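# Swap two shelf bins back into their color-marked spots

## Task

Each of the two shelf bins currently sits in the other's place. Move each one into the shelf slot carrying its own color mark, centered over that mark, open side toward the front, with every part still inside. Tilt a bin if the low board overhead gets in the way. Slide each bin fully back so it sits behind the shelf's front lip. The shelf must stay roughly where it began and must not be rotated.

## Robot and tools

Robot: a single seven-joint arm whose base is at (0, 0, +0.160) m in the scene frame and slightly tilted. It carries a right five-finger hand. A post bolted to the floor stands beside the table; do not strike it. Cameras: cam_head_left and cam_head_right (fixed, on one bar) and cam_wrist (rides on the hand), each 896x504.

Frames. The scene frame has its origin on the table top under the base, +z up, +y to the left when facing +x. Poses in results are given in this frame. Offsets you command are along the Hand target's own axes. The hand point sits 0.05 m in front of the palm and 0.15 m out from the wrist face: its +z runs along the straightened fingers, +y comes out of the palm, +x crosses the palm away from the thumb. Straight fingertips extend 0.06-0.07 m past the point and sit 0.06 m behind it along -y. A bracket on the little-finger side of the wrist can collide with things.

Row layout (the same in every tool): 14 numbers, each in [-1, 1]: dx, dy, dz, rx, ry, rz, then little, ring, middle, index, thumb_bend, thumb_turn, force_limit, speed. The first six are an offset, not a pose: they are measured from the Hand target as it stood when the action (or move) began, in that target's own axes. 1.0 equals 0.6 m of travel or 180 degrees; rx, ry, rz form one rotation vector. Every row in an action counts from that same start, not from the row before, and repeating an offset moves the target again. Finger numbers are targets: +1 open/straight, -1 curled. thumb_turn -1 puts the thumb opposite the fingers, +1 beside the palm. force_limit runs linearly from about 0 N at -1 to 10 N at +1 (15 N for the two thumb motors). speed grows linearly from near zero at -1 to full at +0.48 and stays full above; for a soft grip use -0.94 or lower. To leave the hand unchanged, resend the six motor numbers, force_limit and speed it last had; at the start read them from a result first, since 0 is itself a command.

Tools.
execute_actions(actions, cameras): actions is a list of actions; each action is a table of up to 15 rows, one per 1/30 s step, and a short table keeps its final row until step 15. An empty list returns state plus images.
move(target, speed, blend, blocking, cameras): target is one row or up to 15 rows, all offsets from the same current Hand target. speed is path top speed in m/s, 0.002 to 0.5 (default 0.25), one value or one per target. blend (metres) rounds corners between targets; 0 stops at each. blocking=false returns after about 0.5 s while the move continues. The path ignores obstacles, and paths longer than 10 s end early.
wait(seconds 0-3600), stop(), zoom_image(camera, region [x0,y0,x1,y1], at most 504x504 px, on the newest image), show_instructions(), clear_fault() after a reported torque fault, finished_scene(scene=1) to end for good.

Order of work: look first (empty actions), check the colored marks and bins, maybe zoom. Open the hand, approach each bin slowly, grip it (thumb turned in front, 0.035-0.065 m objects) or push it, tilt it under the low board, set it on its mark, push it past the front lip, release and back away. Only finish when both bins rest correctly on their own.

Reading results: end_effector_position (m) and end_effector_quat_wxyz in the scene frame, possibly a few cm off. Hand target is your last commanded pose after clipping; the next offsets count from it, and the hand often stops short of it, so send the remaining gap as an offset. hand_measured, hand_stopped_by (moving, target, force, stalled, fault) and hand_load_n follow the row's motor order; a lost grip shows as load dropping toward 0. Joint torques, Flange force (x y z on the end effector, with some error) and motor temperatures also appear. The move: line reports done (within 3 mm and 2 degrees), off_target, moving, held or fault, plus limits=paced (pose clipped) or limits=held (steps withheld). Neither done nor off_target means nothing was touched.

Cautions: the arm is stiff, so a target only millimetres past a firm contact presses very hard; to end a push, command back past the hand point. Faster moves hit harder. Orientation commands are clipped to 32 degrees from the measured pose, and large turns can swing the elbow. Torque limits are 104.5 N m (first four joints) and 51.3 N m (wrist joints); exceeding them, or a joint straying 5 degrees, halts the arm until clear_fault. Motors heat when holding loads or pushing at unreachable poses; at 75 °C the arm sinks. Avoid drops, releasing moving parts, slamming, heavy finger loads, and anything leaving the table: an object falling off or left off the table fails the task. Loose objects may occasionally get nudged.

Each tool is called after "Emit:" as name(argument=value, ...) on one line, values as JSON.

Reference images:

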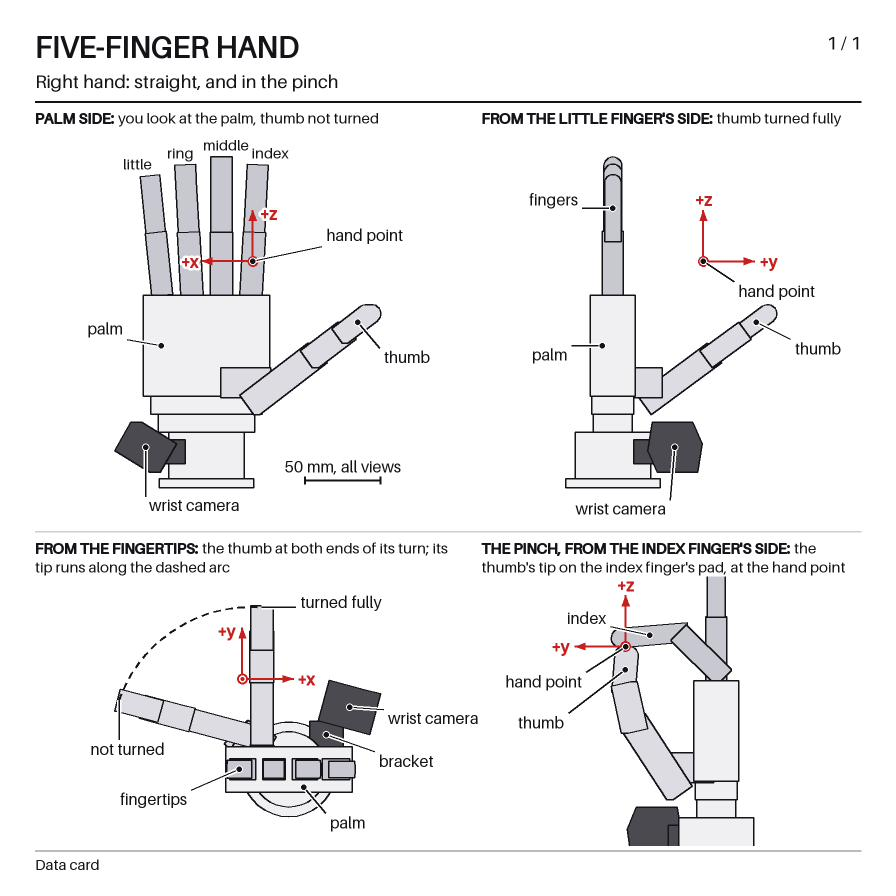

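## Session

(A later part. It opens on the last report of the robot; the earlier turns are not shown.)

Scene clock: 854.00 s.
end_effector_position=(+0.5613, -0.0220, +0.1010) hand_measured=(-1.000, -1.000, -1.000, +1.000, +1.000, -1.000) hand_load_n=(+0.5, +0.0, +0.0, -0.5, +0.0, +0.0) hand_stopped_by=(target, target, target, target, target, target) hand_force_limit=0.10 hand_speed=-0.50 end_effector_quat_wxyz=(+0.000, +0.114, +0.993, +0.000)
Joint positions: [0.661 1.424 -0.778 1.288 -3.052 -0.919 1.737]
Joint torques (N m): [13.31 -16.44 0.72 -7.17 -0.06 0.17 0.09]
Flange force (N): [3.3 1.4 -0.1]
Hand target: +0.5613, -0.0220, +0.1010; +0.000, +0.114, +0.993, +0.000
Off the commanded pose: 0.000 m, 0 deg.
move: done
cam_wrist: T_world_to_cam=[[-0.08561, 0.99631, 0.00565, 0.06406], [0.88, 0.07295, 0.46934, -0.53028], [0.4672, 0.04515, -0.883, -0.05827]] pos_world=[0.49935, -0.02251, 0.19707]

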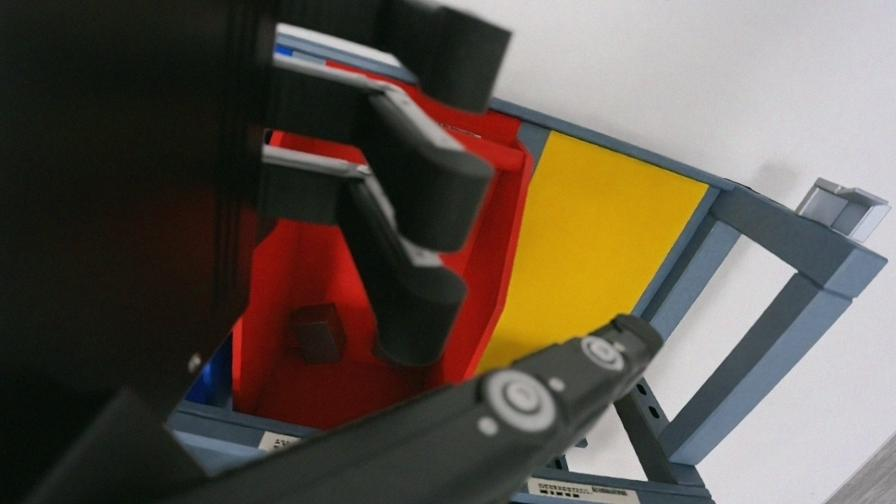

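Emit:
move(target=[0, -0.0042, 0, 0, 0, 0, -1, -1, -1, 1, 1, -1, 0.1, -0.5], speed=0.03, cameras=["cam_wrist"])

Emit:
zoom_image(camera="cam_wrist", region=[460, 80, 620, 240])

Scene clock: 856.00 s.
end_effector_position=(+0.5607, -0.0244, +0.1010) hand_measured=(-1.000, -1.000, -1.000, +1.000, +1.000, -1.000) hand_load_n=(-0.5, +0.0, +0.0, -0.5, +0.0, +0.0) hand_stopped_by=(target, target, target, target, target, target) hand_force_limit=0.10 hand_speed=-0.50 end_effector_quat_wxyz=(+0.000, +0.114, +0.993, +0.000)
Joint positions: [0.663 1.427 -0.777 1.285 -3.051 -0.921 1.74]
Joint torques (N m): [13.26 -16.47 0.67 -7.21 -0.04 0.15 0.11]
Flange force (N): [3.6 1.5 -0.1]
Hand target: +0.5607, -0.0244, +0.1010; +0.000, +0.114, +0.993, +0.000
Off the commanded pose: 0.000 m, 0 deg.
move: done
cam_wrist: T_world_to_cam=[[-0.08561, 0.99631, 0.00565, 0.06651], [0.88, 0.07295, 0.46934, -0.52966], [0.4672, 0.04515, -0.883, -0.05792]] pos_world=[0.49885, -0.02501, 0.19707]

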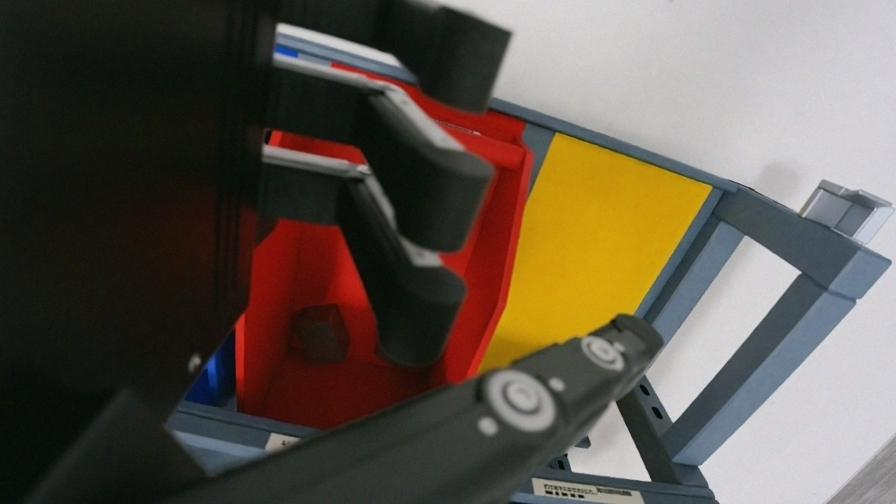

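Scaled by 3.150 from the camera's image (finer frame: 1280x720).

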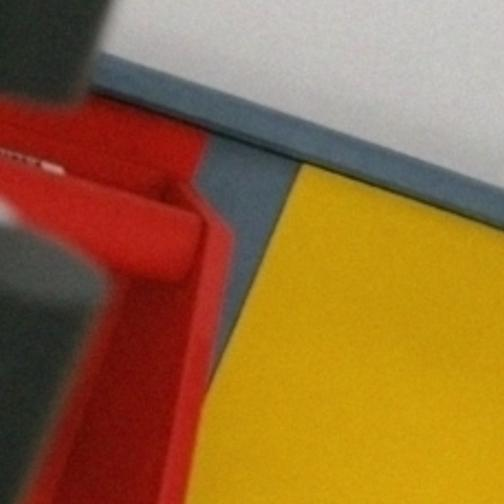

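Emit:
zoom_image(camera="cam_wrist", region=[490, 110, 550, 170])

Scaled by 8.400 from the camera's image (finer frame: 1280x720).

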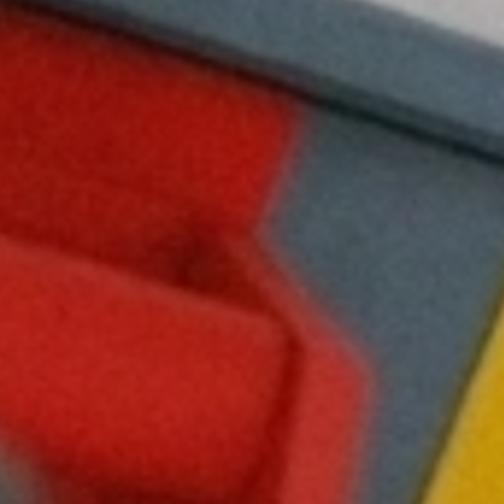

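Emit:
move(target=[[0, 0.025, 0, 0, 0, 0, -1, -1, -1, 1, 1, -1, 0.1, -0.5],[0, 0.025, -0.22, 0, 0, 0, -1, -1, -1, 1, 1, -1, 0.1, -0.5],[0.05, 0, -0.25, 0, 0, 0, -1, -1, -1, 1, 1, -1, 0.1, -0.5]], speed=[0.05, 0.1, 0.12], cameras=["cam_wrist"])

Emit:
zoom_image(camera="cam_wrist", region=[280, 60, 580, 360])

Scene clock: 862.23 s.
end_effector_position=(+0.5314, -0.0176, +0.2510) hand_measured=(-1.000, -1.000, -1.000, +1.000, +1.000, -1.000) hand_load_n=(+0.0, +0.0, +0.0, +0.0, +0.0, +0.0) hand_stopped_by=(target, target, target, target, target, target) hand_force_limit=0.10 hand_speed=-0.50 end_effector_quat_wxyz=(+0.000, +0.114, +0.993, +0.000)
Joint positions: [0.834 1.247 -0.807 1.25 -3.079 -1.199 1.771]
Joint torques (N m): [11.6 -14.68 0.16 -8.56 -0.28 0.22 0.06]
Flange force (N): [4.7 0.9 1.3]
Hand target: +0.5314, -0.0176, +0.2510; +0.000, +0.114, +0.993, +0.000
Off the commanded pose: 0.000 m, 0 deg.
move: done
cam_wrist: T_world_to_cam=[[-0.08561, 0.99631, 0.00565, 0.05628], [0.88002, 0.07295, 0.4693, -0.57477], [0.46715, 0.04515, -0.88302, 0.08793]] pos_world=[0.46955, -0.01811, 0.34707]

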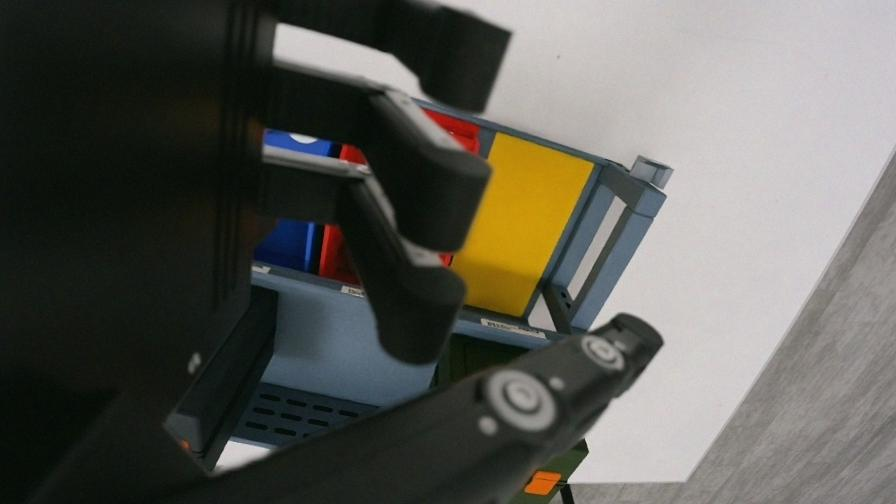

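Scaled by 1.680 from the camera's image (finer frame: 1280x720).

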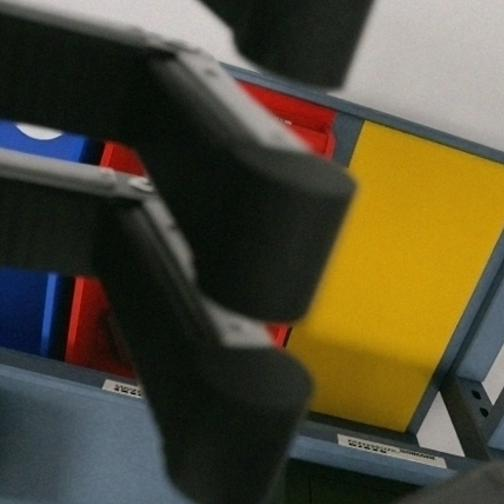

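Emit:
move(target=[0, -0.075, 0, 0, 0, 0, 1, 1, 1, 1, 1, -1, 0.1, -0.5], speed=0.12, cameras=["cam_wrist"])

Emit:
zoom_image(camera="cam_wrist", region=[340, 50, 500, 210])

Emit:
zoom_image(camera="cam_wrist", region=[460, 70, 600, 210])

Emit:
zoom_image(camera="cam_wrist", region=[350, 170, 550, 310])

Scene clock: 865.60 s.
end_effector_position=(+0.5212, -0.0614, +0.2510) hand_measured=(+1.000, +1.000, +1.000, +1.000, +1.000, -1.000) hand_load_n=(+0.0, +0.0, +0.0, +0.0, +0.0, +0.0) hand_stopped_by=(target, target, target, target, target, target) hand_force_limit=0.10 hand_speed=-0.50 end_effector_quat_wxyz=(+0.000, +0.114, +0.993, +0.000)
Joint positions: [0.861 1.311 -0.782 1.187 -3.051 -1.232 1.83]
Joint torques (N m): [11.37 -15.8 0.03 -8.43 -0.27 0.21 0.07]
Flange force (N): [3.8 1.0 1.0]
Hand target: +0.5212, -0.0614, +0.2510; +0.000, +0.114, +0.993, +0.000
Off the commanded pose: 0.000 m, 0 deg.
move: done
cam_wrist: T_world_to_cam=[[-0.08561, 0.99631, 0.00565, 0.09915], [0.88, 0.07295, 0.46934, -0.5626], [0.4672, 0.04515, -0.883, 0.09465]] pos_world=[0.45935, -0.06201, 0.34707]

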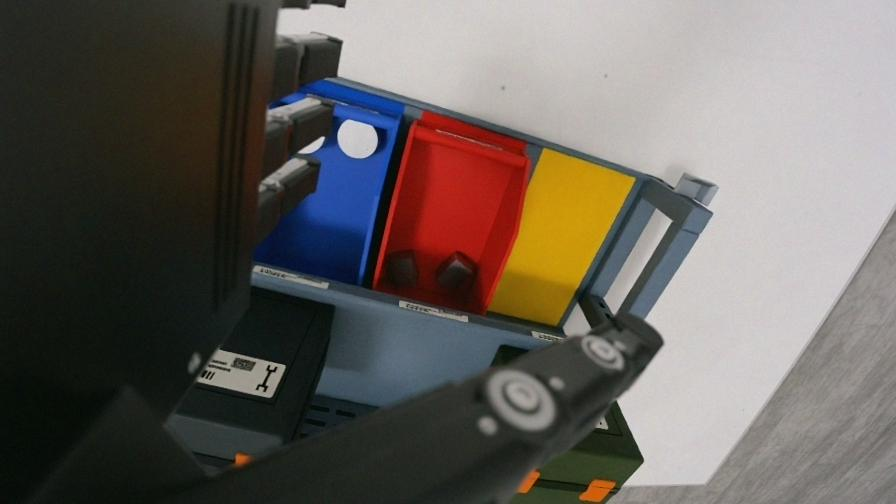

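Scaled by 3.150 from the camera's image (finer frame: 1280x720).

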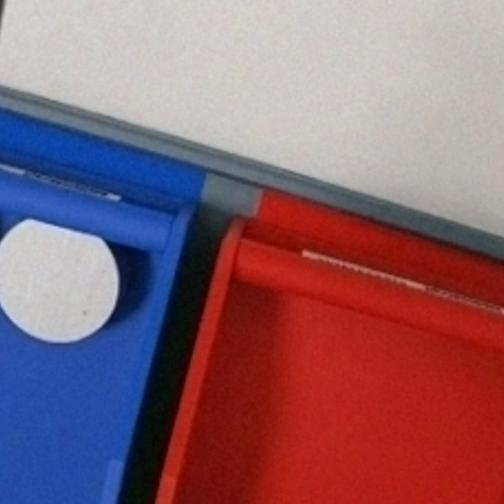

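Scaled by 3.600 from the camera's image (finer frame: 1280x720).

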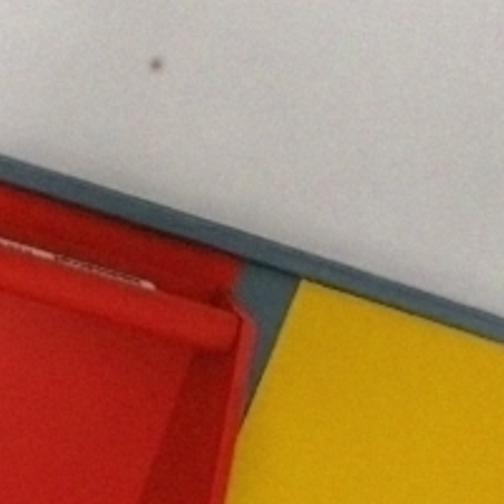

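Scaled by 2.520 from the camera's image (finer frame: 1280x720).

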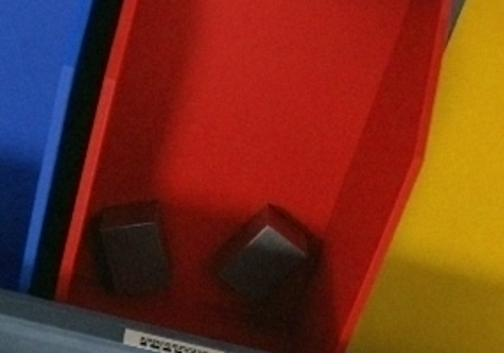

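Emit:
zoom_image(camera="cam_wrist", region=[500, 120, 560, 180])

Emit:
zoom_image(camera="cam_wrist", region=[380, 80, 440, 140])

Scaled by 8.400 from the camera's image (finer frame: 1280x720).

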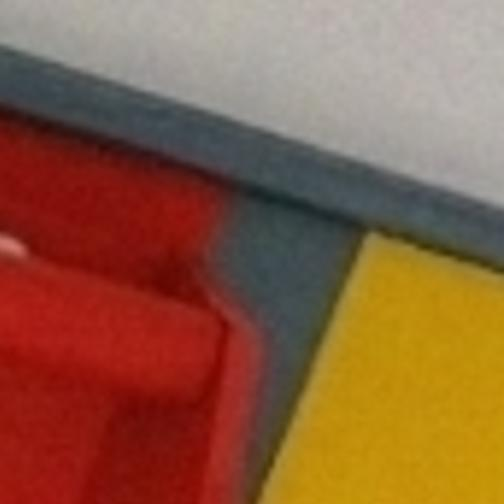

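Scaled by 8.400 from the camera's image (finer frame: 1280x720).

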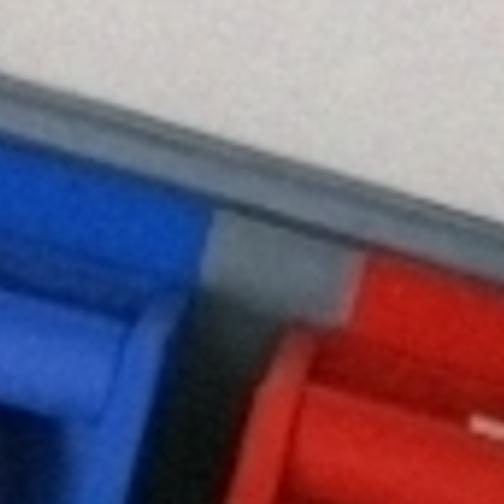

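Emit:
move(target=[[-0.1247, 0.1618, 0, 0, 0, -0.0222, -1, 1, 1, 1, 1, -1, 0.1, -0.5], [-0.1247, 0.1618, 0.25, 0, 0, -0.0222, -1, 1, 1, 1, 1, -1, 0.1, -0.5]], speed=[0.12, 0.08], cameras=["cam_wrist"])

Scene clock: 883.23 s.
end_effector_position=(+0.6162, +0.0161, +0.1010) hand_measured=(-1.000, +1.000, +1.000, +1.000, +1.000, -1.000) hand_load_n=(+0.0, +0.0, +0.0, +0.0, +0.0, +0.0) hand_stopped_by=(target, target, target, target, target, target) hand_force_limit=0.10 hand_speed=-0.50 end_effector_quat_wxyz=(+0.000, +0.080, +0.997, +0.000)
Joint positions: [0.544 1.429 -0.81 1.103 -3.062 -1.024 1.728]
Joint torques (N m): [14.55 -17.06 0.26 -7.74 -0.26 0.17 0.11]
Flange force (N): [4.6 0.8 0.0]
Hand target: +0.6162, +0.0161, +0.1010; +0.000, +0.080, +0.997, +0.000
Off the commanded pose: 0.000 m, 0 deg.
move: done
cam_wrist: T_world_to_cam=[[-0.15485, 0.98792, 0.00557, 0.07366], [0.8728, 0.13416, 0.46928, -0.57793], [0.46287, 0.07753, -0.88303, -0.0835]] pos_world=[0.55447, 0.01124, 0.19707]

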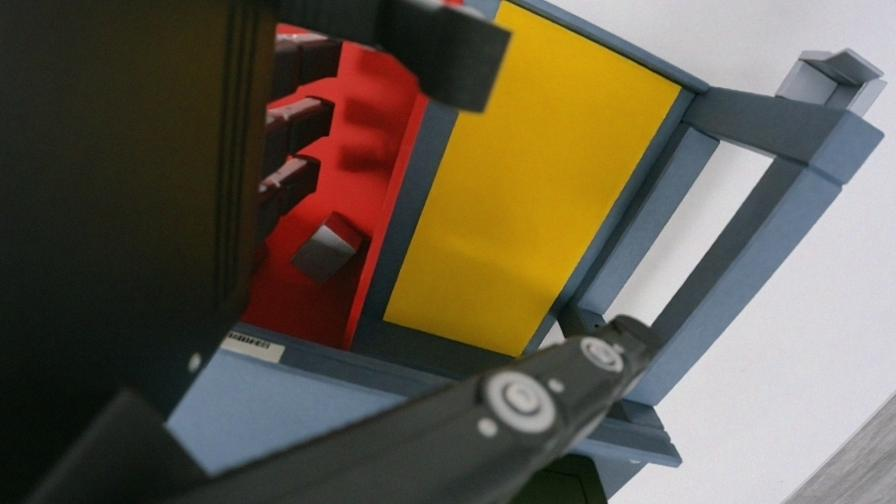

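Emit:
move(target=[-0.0015, 0.04, 0, 0, 0, 0, -1, 1, 1, 1, 1, -1, 0.1, -0.5], speed=0.04, cameras=["cam_wrist"])

Emit:
zoom_image(camera="cam_wrist", region=[240, 30, 440, 350])

Scene clock: 886.03 s.
end_effector_position=(+0.6209, +0.0396, +0.1010) hand_measured=(-1.000, +1.000, +1.000, +1.000, +1.000, -1.000) hand_load_n=(+0.0, +0.0, +0.0, +0.0, +0.0, +0.0) hand_stopped_by=(target, target, target, target, target, target) hand_force_limit=0.10 hand_speed=-0.50 end_effector_quat_wxyz=(+0.000, +0.080, +0.997, +0.000)
Joint positions: [0.524 1.398 -0.818 1.126 -3.072 -1.01 1.696]
Joint torques (N m): [14.62 -16.67 0.36 -7.69 -0.28 0.22 0.11]
Flange force (N): [4.6 0.5 -0.2]
Hand target: +0.6209, +0.0397, +0.1010; +0.000, +0.080, +0.997, +0.000
Off the commanded pose: 0.000 m, 0 deg.
move: done
cam_wrist: T_world_to_cam=[[-0.15477, 0.98794, 0.00561, 0.05101], [0.87279, 0.13406, 0.46932, -0.5852], [0.46291, 0.07753, -0.88301, -0.08753]] pos_world=[0.55917, 0.03484, 0.19707]

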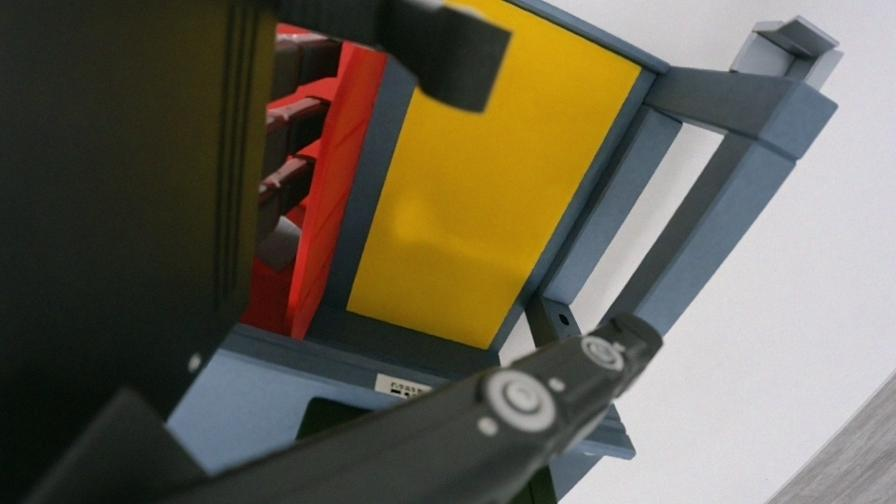

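Scaled by 1.575 from the camera's image (finer frame: 1280x720).

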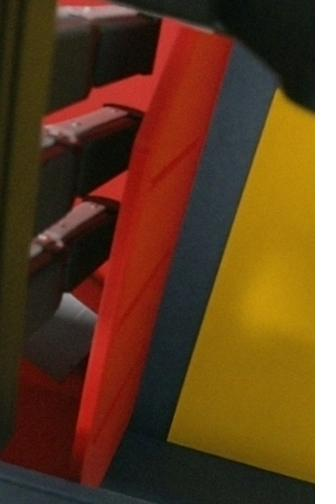

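Emit:
move(target=[0, 0.0058, 0, 0, 0, 0, -1, 1, 1, 1, 1, -1, 0.1, -0.5], speed=0.03, cameras=["cam_wrist"])

Emit:
zoom_image(camera="cam_wrist", region=[240, 190, 400, 350])

Scene clock: 887.53 s.
end_effector_position=(+0.6214, +0.0431, +0.1010) hand_measured=(-1.000, +1.000, +1.000, +1.000, +1.000, -1.000) hand_load_n=(+0.0, +0.0, +0.0, +0.0, -0.5, +0.0) hand_stopped_by=(target, target, target, target, target, target) hand_force_limit=0.10 hand_speed=-0.50 end_effector_quat_wxyz=(+0.000, +0.080, +0.997, +0.000)
Joint positions: [0.521 1.393 -0.819 1.129 -3.074 -1.008 1.691]
Joint torques (N m): [14.68 -16.69 0.36 -7.64 -0.25 0.23 0.12]
Flange force (N): [4.1 0.4 -0.1]
Hand target: +0.6214, +0.0431, +0.1010; +0.000, +0.080, +0.997, +0.000
Off the commanded pose: 0.000 m, 0 deg.
move: done
cam_wrist: T_world_to_cam=[[-0.15485, 0.98792, 0.00557, 0.04779], [0.8728, 0.13416, 0.46928, -0.58609], [0.46287, 0.07753, -0.88303, -0.088]] pos_world=[0.55967, 0.03824, 0.19707]

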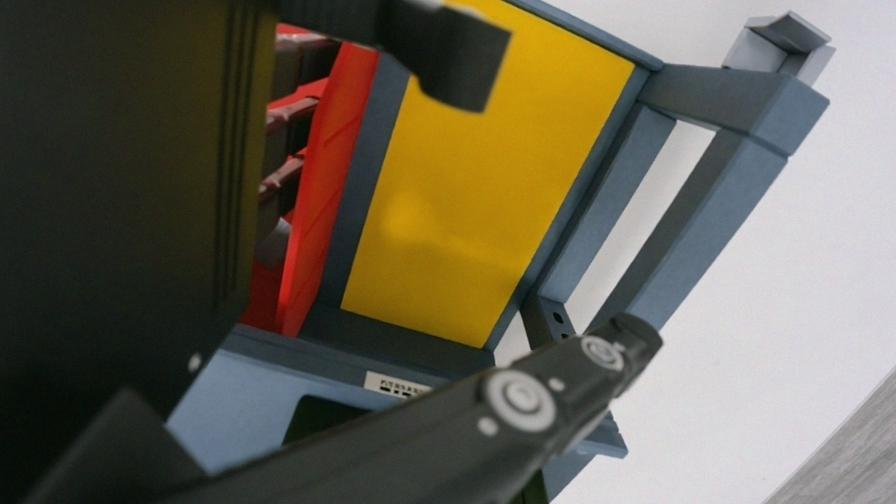

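Scaled by 3.150 from the camera's image (finer frame: 1280x720).

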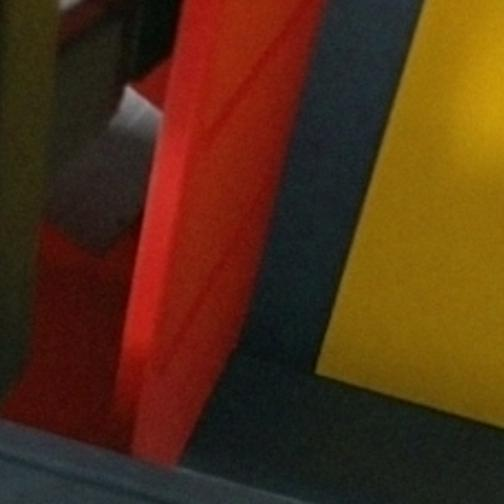

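Emit:
zoom_image(camera="cam_wrist", region=[280, 250, 360, 350])

Emit:
zoom_image(camera="cam_wrist", region=[320, 40, 420, 140])

Scaled by 5.040 from the camera's image (finer frame: 1280x720).

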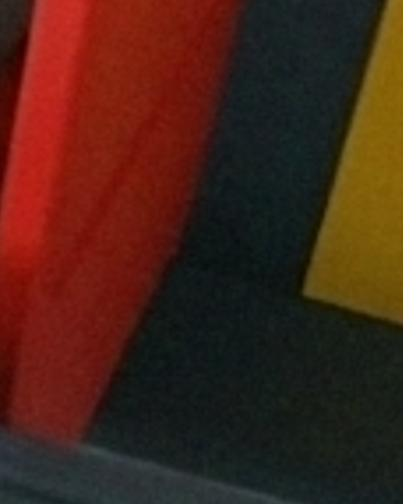

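Scaled by 5.040 from the camera's image (finer frame: 1280x720).

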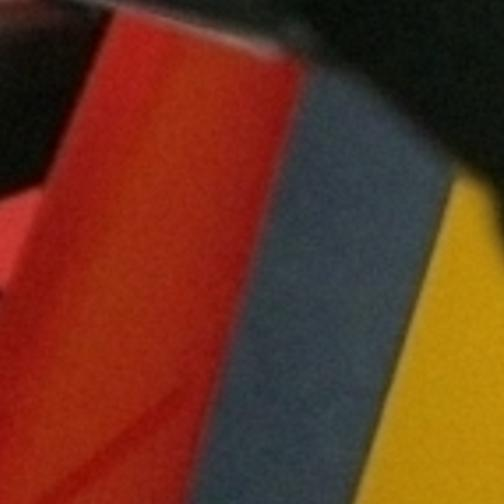

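Emit:
move(target=[[0, -0.0083, 0, 0, 0, 0.0083, -1, 1, 1, 1, 1, -1, 0.1, -0.5],[0, 0.004, 0, 0, 0, 0.0083, -1, 1, 1, 1, 1, -1, 0.1, -0.5]], speed=0.03, cameras=["cam_wrist"])

Emit:
zoom_image(camera="cam_wrist", region=[240, 190, 400, 350])

Scene clock: 893.47 s.
end_effector_position=(+0.6218, +0.0455, +0.1010) hand_measured=(-1.000, +1.000, +1.000, +1.000, +1.000, -1.000) hand_load_n=(+0.0, +0.0, +0.0, +0.0, +0.0, +0.0) hand_stopped_by=(target, target, target, target, target, target) hand_force_limit=0.10 hand_speed=-0.50 end_effector_quat_wxyz=(+0.000, +0.093, +0.996, +0.000)
Joint positions: [0.519 1.385 -0.815 1.14 -3.083 -1.001 1.665]
Joint torques (N m): [14.62 -16.6 0.42 -7.58 -0.26 0.19 0.07]
Flange force (N): [4.1 0.2 -0.1]
Hand target: +0.6218, +0.0455, +0.1010; +0.000, +0.093, +0.996, +0.000
Off the commanded pose: 0.000 m, 0 deg.
move: done
cam_wrist: T_world_to_cam=[[-0.12899, 0.99163, 0.00564, 0.02932], [0.87599, 0.11128, 0.46932, -0.58777], [0.46476, 0.06548, -0.88301, -0.08903]] pos_world=[0.56004, 0.04216, 0.19707]

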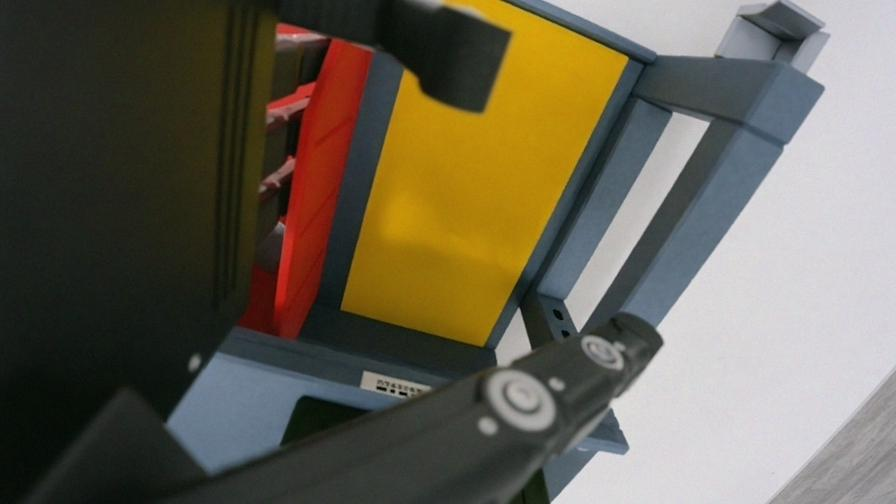

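Scaled by 3.150 from the camera's image (finer frame: 1280x720).

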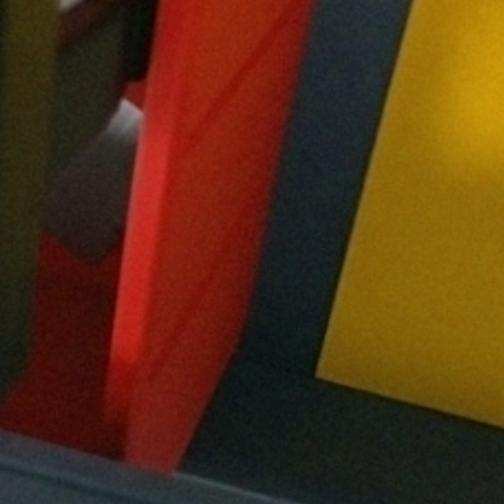

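Emit:
move(target=[0, 0.005, 0, 0, 0, 0, -1, 1, 1, 1, 1, -1, 0.1, -0.5], speed=0.03, cameras=["cam_wrist"])

Emit:
zoom_image(camera="cam_wrist", region=[240, 190, 400, 350])

Emit:
zoom_image(camera="cam_wrist", region=[260, 30, 420, 190])

Scene clock: 894.83 s.
end_effector_position=(+0.6224, +0.0484, +0.1010) hand_measured=(-1.000, +1.000, +1.000, +1.000, +1.000, -1.000) hand_load_n=(+0.0, +0.0, +0.5, +0.0, +0.0, +0.0) hand_stopped_by=(target, target, target, target, target, target) hand_force_limit=0.10 hand_speed=-0.50 end_effector_quat_wxyz=(+0.000, +0.093, +0.996, +0.000)
Joint positions: [0.516 1.381 -0.816 1.143 -3.084 -1 1.661]
Joint torques (N m): [14.19 -16.78 -0.32 -7.49 -0.56 0.14 0.14]
Flange force (N): [4.2 -0.9 -0.1]
Hand target: +0.6224, +0.0484, +0.1010; +0.000, +0.093, +0.996, +0.000
Off the commanded pose: 0.000 m, 0 deg.
move: done
cam_wrist: T_world_to_cam=[[-0.129, 0.99163, 0.00564, 0.02642], [0.87597, 0.11129, 0.46936, -0.58854], [0.4648, 0.06549, -0.88299, -0.08949]] pos_world=[0.56054, 0.04516, 0.19707]

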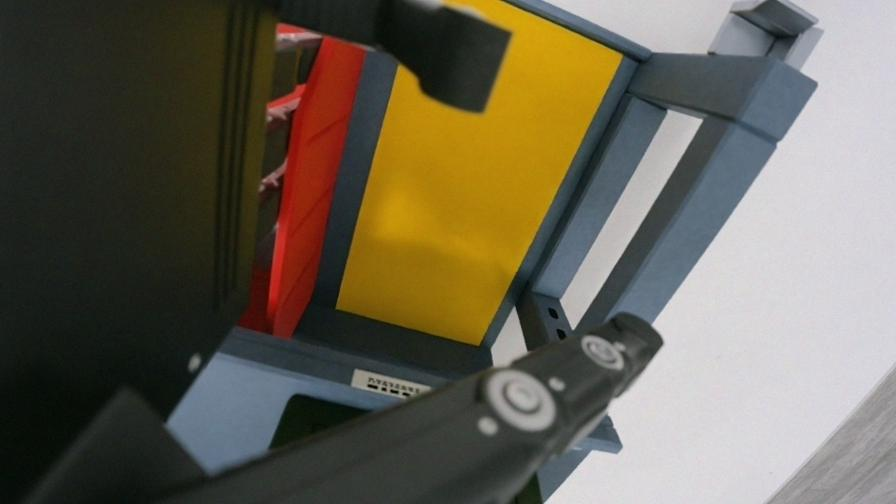

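Scaled by 3.150 from the camera's image (finer frame: 1280x720).

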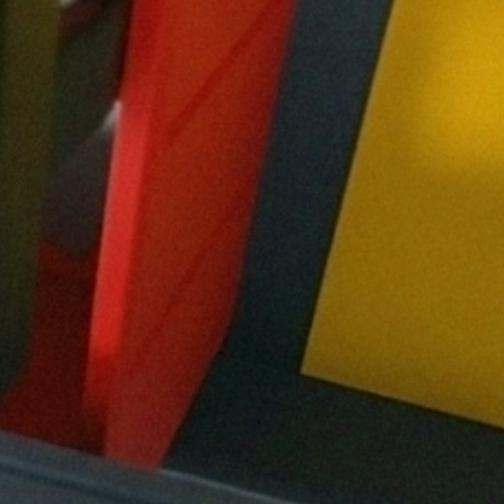

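Scaled by 3.150 from the camera's image (finer frame: 1280x720).

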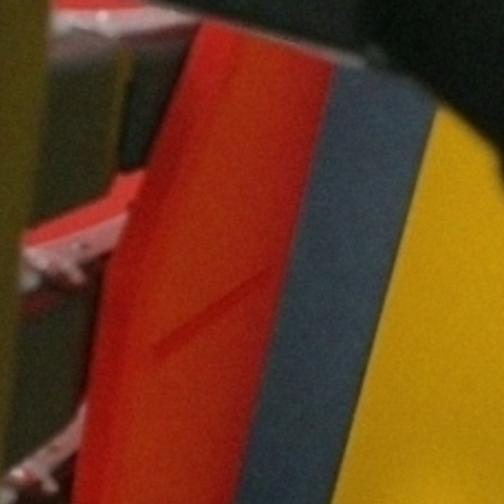

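Emit:
move(target=[0, 0.0028, 0, 0, 0, 0, -1, 1, 1, 1, 1, -1, 0.1, -0.5], speed=0.03, cameras=["cam_wrist"])

Emit:
zoom_image(camera="cam_wrist", region=[260, 30, 420, 190])

Emit:
zoom_image(camera="cam_wrist", region=[280, 250, 360, 350])

Scene clock: 896.50 s.
end_effector_position=(+0.6227, +0.0501, +0.1010) hand_measured=(-1.000, +1.000, +1.000, +1.000, +1.000, -1.000) hand_load_n=(+0.0, +0.0, +0.0, +0.0, +0.0, +0.0) hand_stopped_by=(target, target, target, target, target, target) hand_force_limit=0.10 hand_speed=-0.50 end_effector_quat_wxyz=(+0.000, +0.093, +0.996, +0.000)
Joint positions: [0.515 1.379 -0.816 1.144 -3.085 -0.999 1.659]
Joint torques (N m): [14.23 -16.73 -0.21 -7.53 -0.56 0.15 0.13]
Flange force (N): [4.3 -0.8 -0.1]
Hand target: +0.6227, +0.0501, +0.1010; +0.000, +0.093, +0.996, +0.000
Off the commanded pose: 0.000 m, 0 deg.
move: done
cam_wrist: T_world_to_cam=[[-0.12899, 0.99163, 0.00564, 0.02476], [0.87597, 0.11127, 0.46936, -0.58899], [0.4648, 0.06549, -0.88299, -0.08974]] pos_world=[0.56084, 0.04686, 0.19707]

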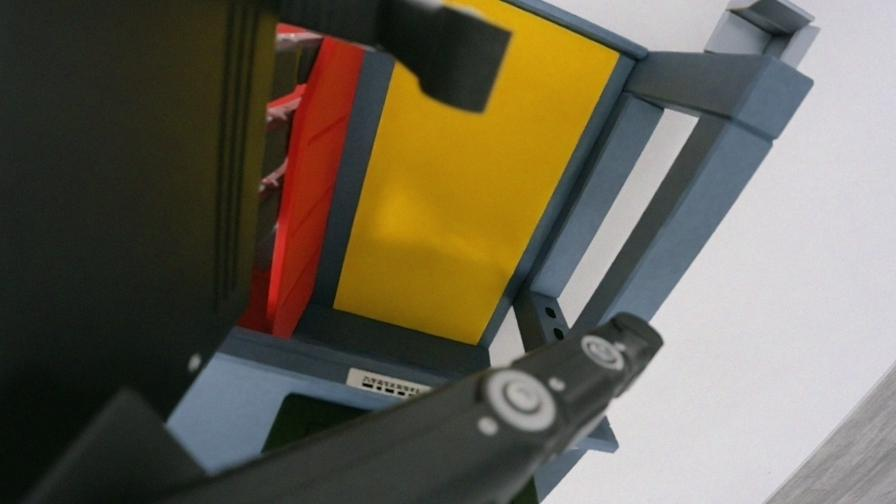

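Scaled by 3.150 from the camera's image (finer frame: 1280x720).

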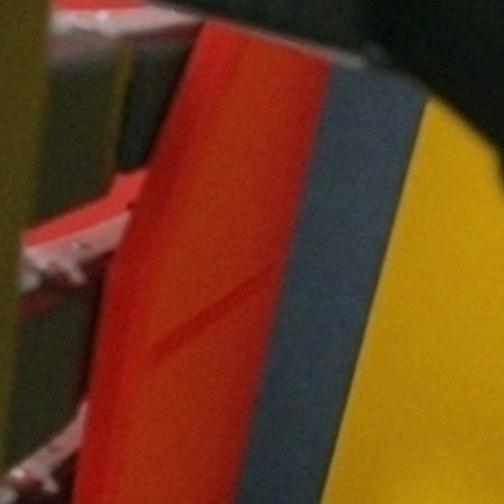

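Scaled by 5.040 from the camera's image (finer frame: 1280x720).

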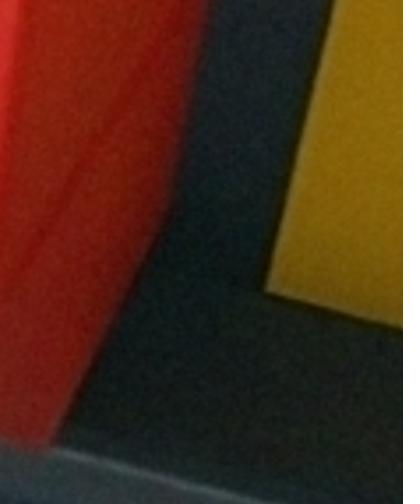

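Emit:
move(target=[[0, -0.025, 0, 0, 0, 0, -1, 1, 1, 1, 1, -1, 0.1, -0.5],[0, -0.025, -0.2, 0, 0, 0, -1, 1, 1, 1, 1, -1, 0.1, -0.5],[0.1317, -0.2138, -0.25, 0, 0, 0, -1, 1, 1, 1, 1, -1, 0.1, -0.5]], speed=[0.05, 0.1, 0.12], cameras=["cam_wrist"])

Emit:
zoom_image(camera="cam_wrist", region=[360, 70, 440, 150])

Emit:
zoom_image(camera="cam_wrist", region=[490, 100, 570, 180])

Emit:
zoom_image(camera="cam_wrist", region=[340, 170, 540, 320])

Scene clock: 903.90 s.
end_effector_position=(+0.5213, -0.0614, +0.2510) hand_measured=(-1.000, +1.000, +1.000, +1.000, +1.000, -1.000) hand_load_n=(+0.0, +0.0, +0.0, +0.0, +0.0, +0.0) hand_stopped_by=(target, target, target, target, target, target) hand_force_limit=0.10 hand_speed=-0.50 end_effector_quat_wxyz=(+0.000, +0.092, +0.996, +0.000)
Joint positions: [0.86 1.32 -0.791 1.173 -3.041 -1.24 1.868]
Joint torques (N m): [11.29 -15.88 0.09 -8.41 -0.28 0.19 0.12]
Flange force (N): [4.1 1.3 1.0]
Hand target: +0.5213, -0.0614, +0.2510; +0.000, +0.093, +0.996, +0.000
Off the commanded pose: 0.000 m, 0 deg.
move: done
cam_wrist: T_world_to_cam=[[-0.12908, 0.99162, 0.00561, 0.12147], [0.87602, 0.11138, 0.46924, -0.55822], [0.46469, 0.06548, -0.88305, 0.09717]] pos_world=[0.45954, -0.06464, 0.34707]

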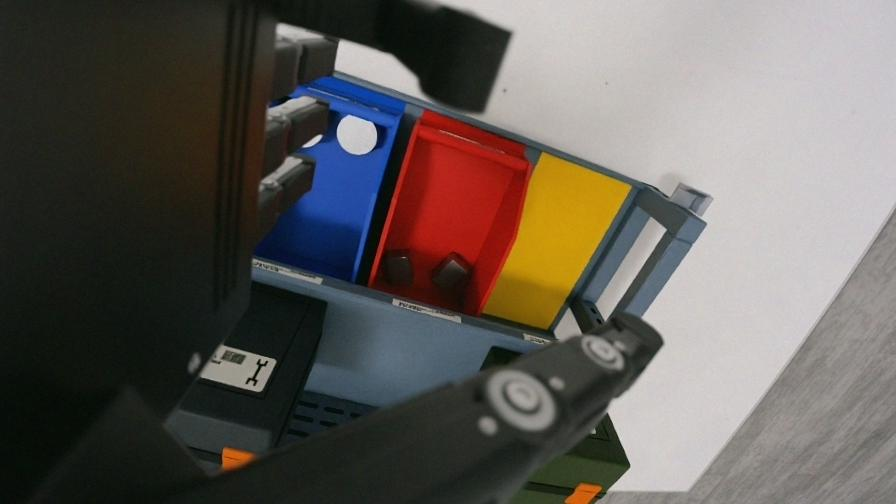

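Scaled by 6.300 from the camera's image (finer frame: 1280x720).

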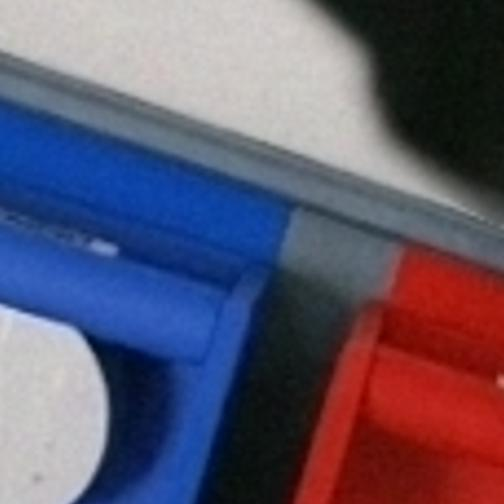

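Scaled by 6.300 from the camera's image (finer frame: 1280x720).

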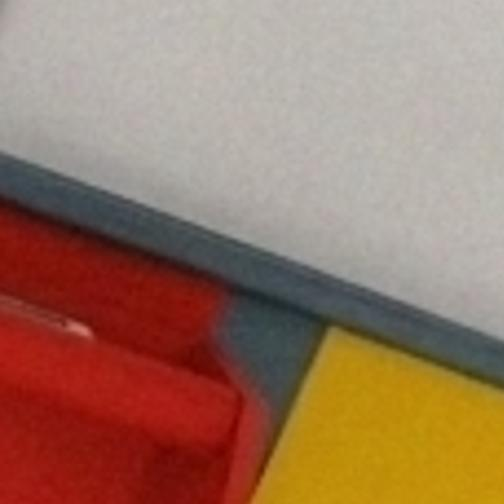

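Scaled by 2.520 from the camera's image (finer frame: 1280x720).

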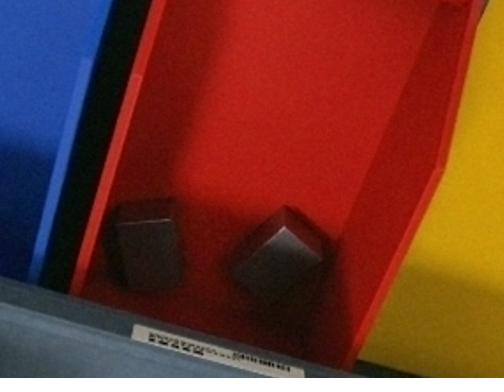

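Emit:
zoom_image(camera="cam_wrist", region=[340, 210, 420, 300])

Emit:
zoom_image(camera="cam_wrist", region=[360, 130, 440, 220])

Scaled by 5.600 from the camera's image (finer frame: 1280x720).

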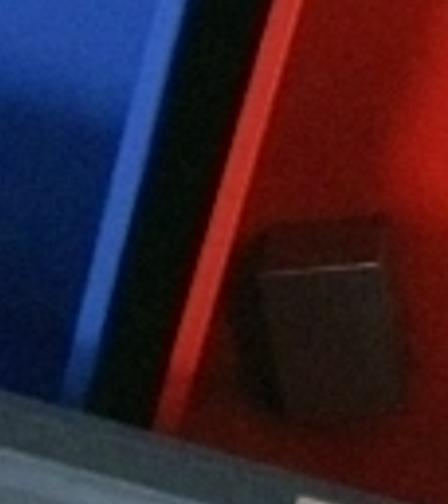

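Scaled by 5.600 from the camera's image (finer frame: 1280x720).

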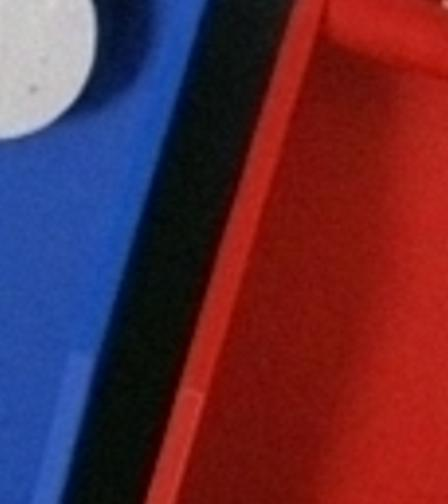

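Emit:
zoom_image(camera="cam_wrist", region=[580, 160, 660, 240])

Emit:
zoom_image(camera="cam_wrist", region=[520, 260, 600, 340])

Scaled by 6.300 from the camera's image (finer frame: 1280x720).

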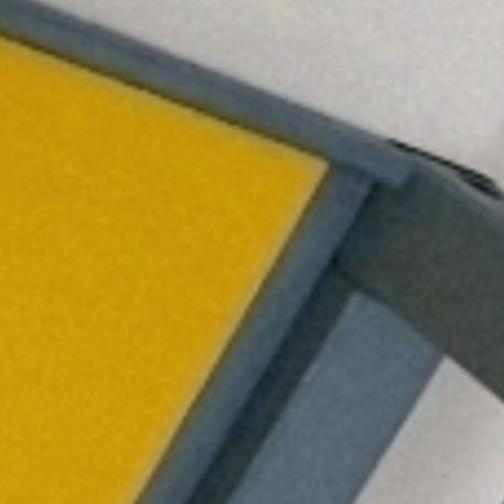

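Scaled by 6.300 from the camera's image (finer frame: 1280x720).

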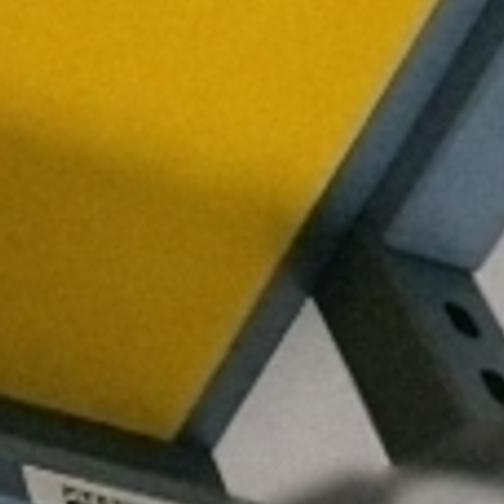

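Emit:
move(target=[0.1, 0.1, -0.08, 0, 0, 0, -1, 1, 1, 1, 1, -1, 0.1, -0.5], speed=0.15, cameras=["all"])

Emit:
zoom_image(camera="cam_head_left", region=[480, 200, 680, 360])

Scene clock: 924.43 s.
end_effector_position=(+0.4734, +0.0086, +0.2989) hand_measured=(-1.000, +1.000, +1.000, +1.000, +1.000, -1.000) hand_load_n=(+0.0, +0.0, +0.0, +0.0, +0.0, +0.0) hand_stopped_by=(target, target, target, target, target, target) hand_force_limit=0.10 hand_speed=-0.50 end_effector_quat_wxyz=(+0.000, +0.093, +0.996, +0.000)
Joint positions: [0.972 1.122 -0.848 1.408 -3.091 -1.22 1.826]
Joint torques (N m): [9.83 -12.43 0.26 -8.52 -0.29 0.19 0.08]
Flange force (N): [3.4 0.6 1.6]
Hand target: +0.4734, +0.0086, +0.2990; +0.000, +0.093, +0.996, +0.000
Off the commanded pose: 0.000 m, 0 deg.
move: done
cam_wrist: T_world_to_cam=[[-0.12899, 0.99163, 0.00564, 0.04554], [0.87597, 0.11127, 0.46936, -0.54647], [0.4648, 0.06549, -0.88299, 0.15712]] pos_world=[0.41154, 0.00536, 0.39497]

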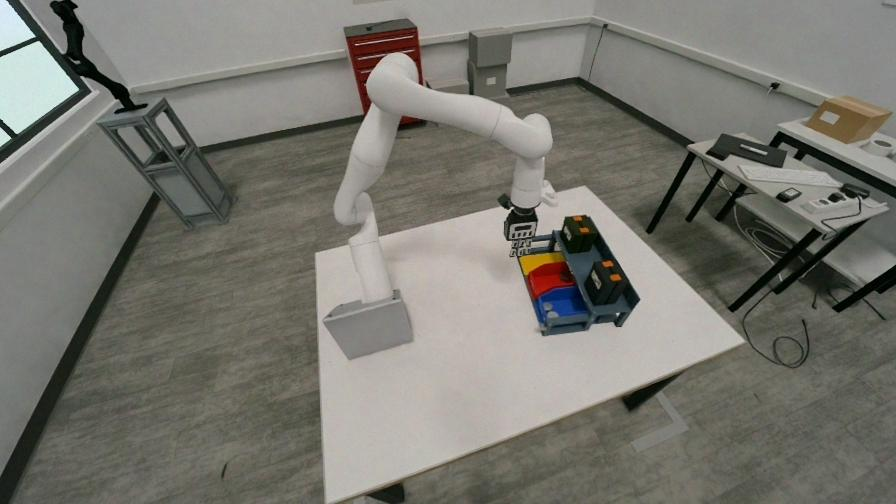

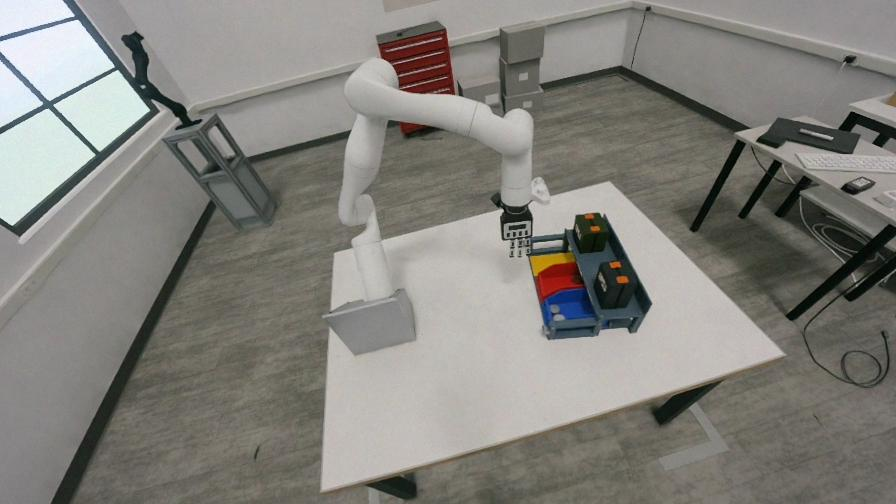

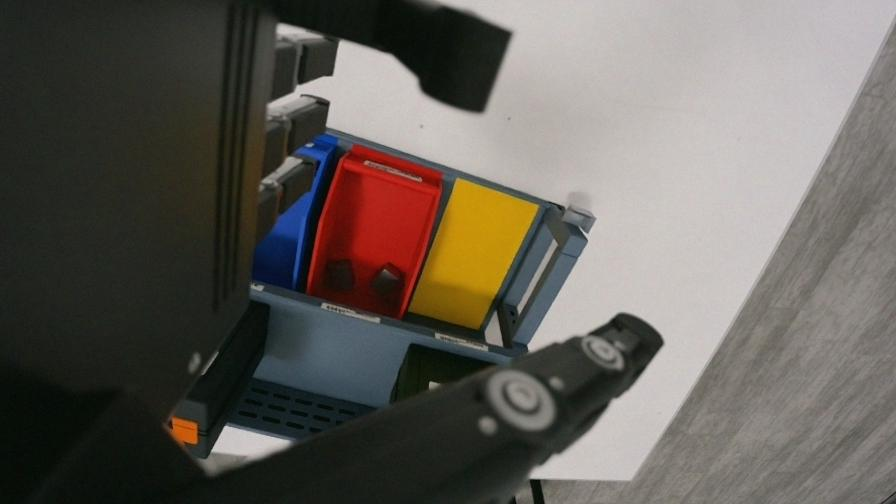

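Scaled by 2.520 from the camera's image (finer frame: 1280x720).

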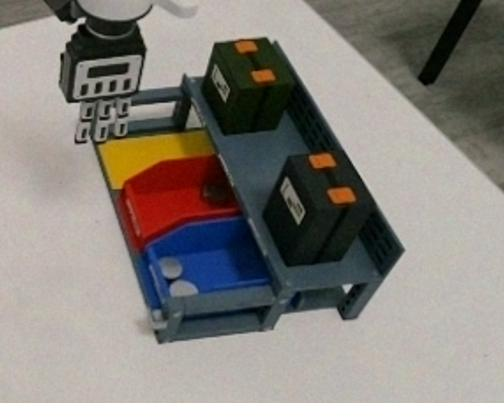

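Emit:
finished_scene()

The scene is finished: the task was done.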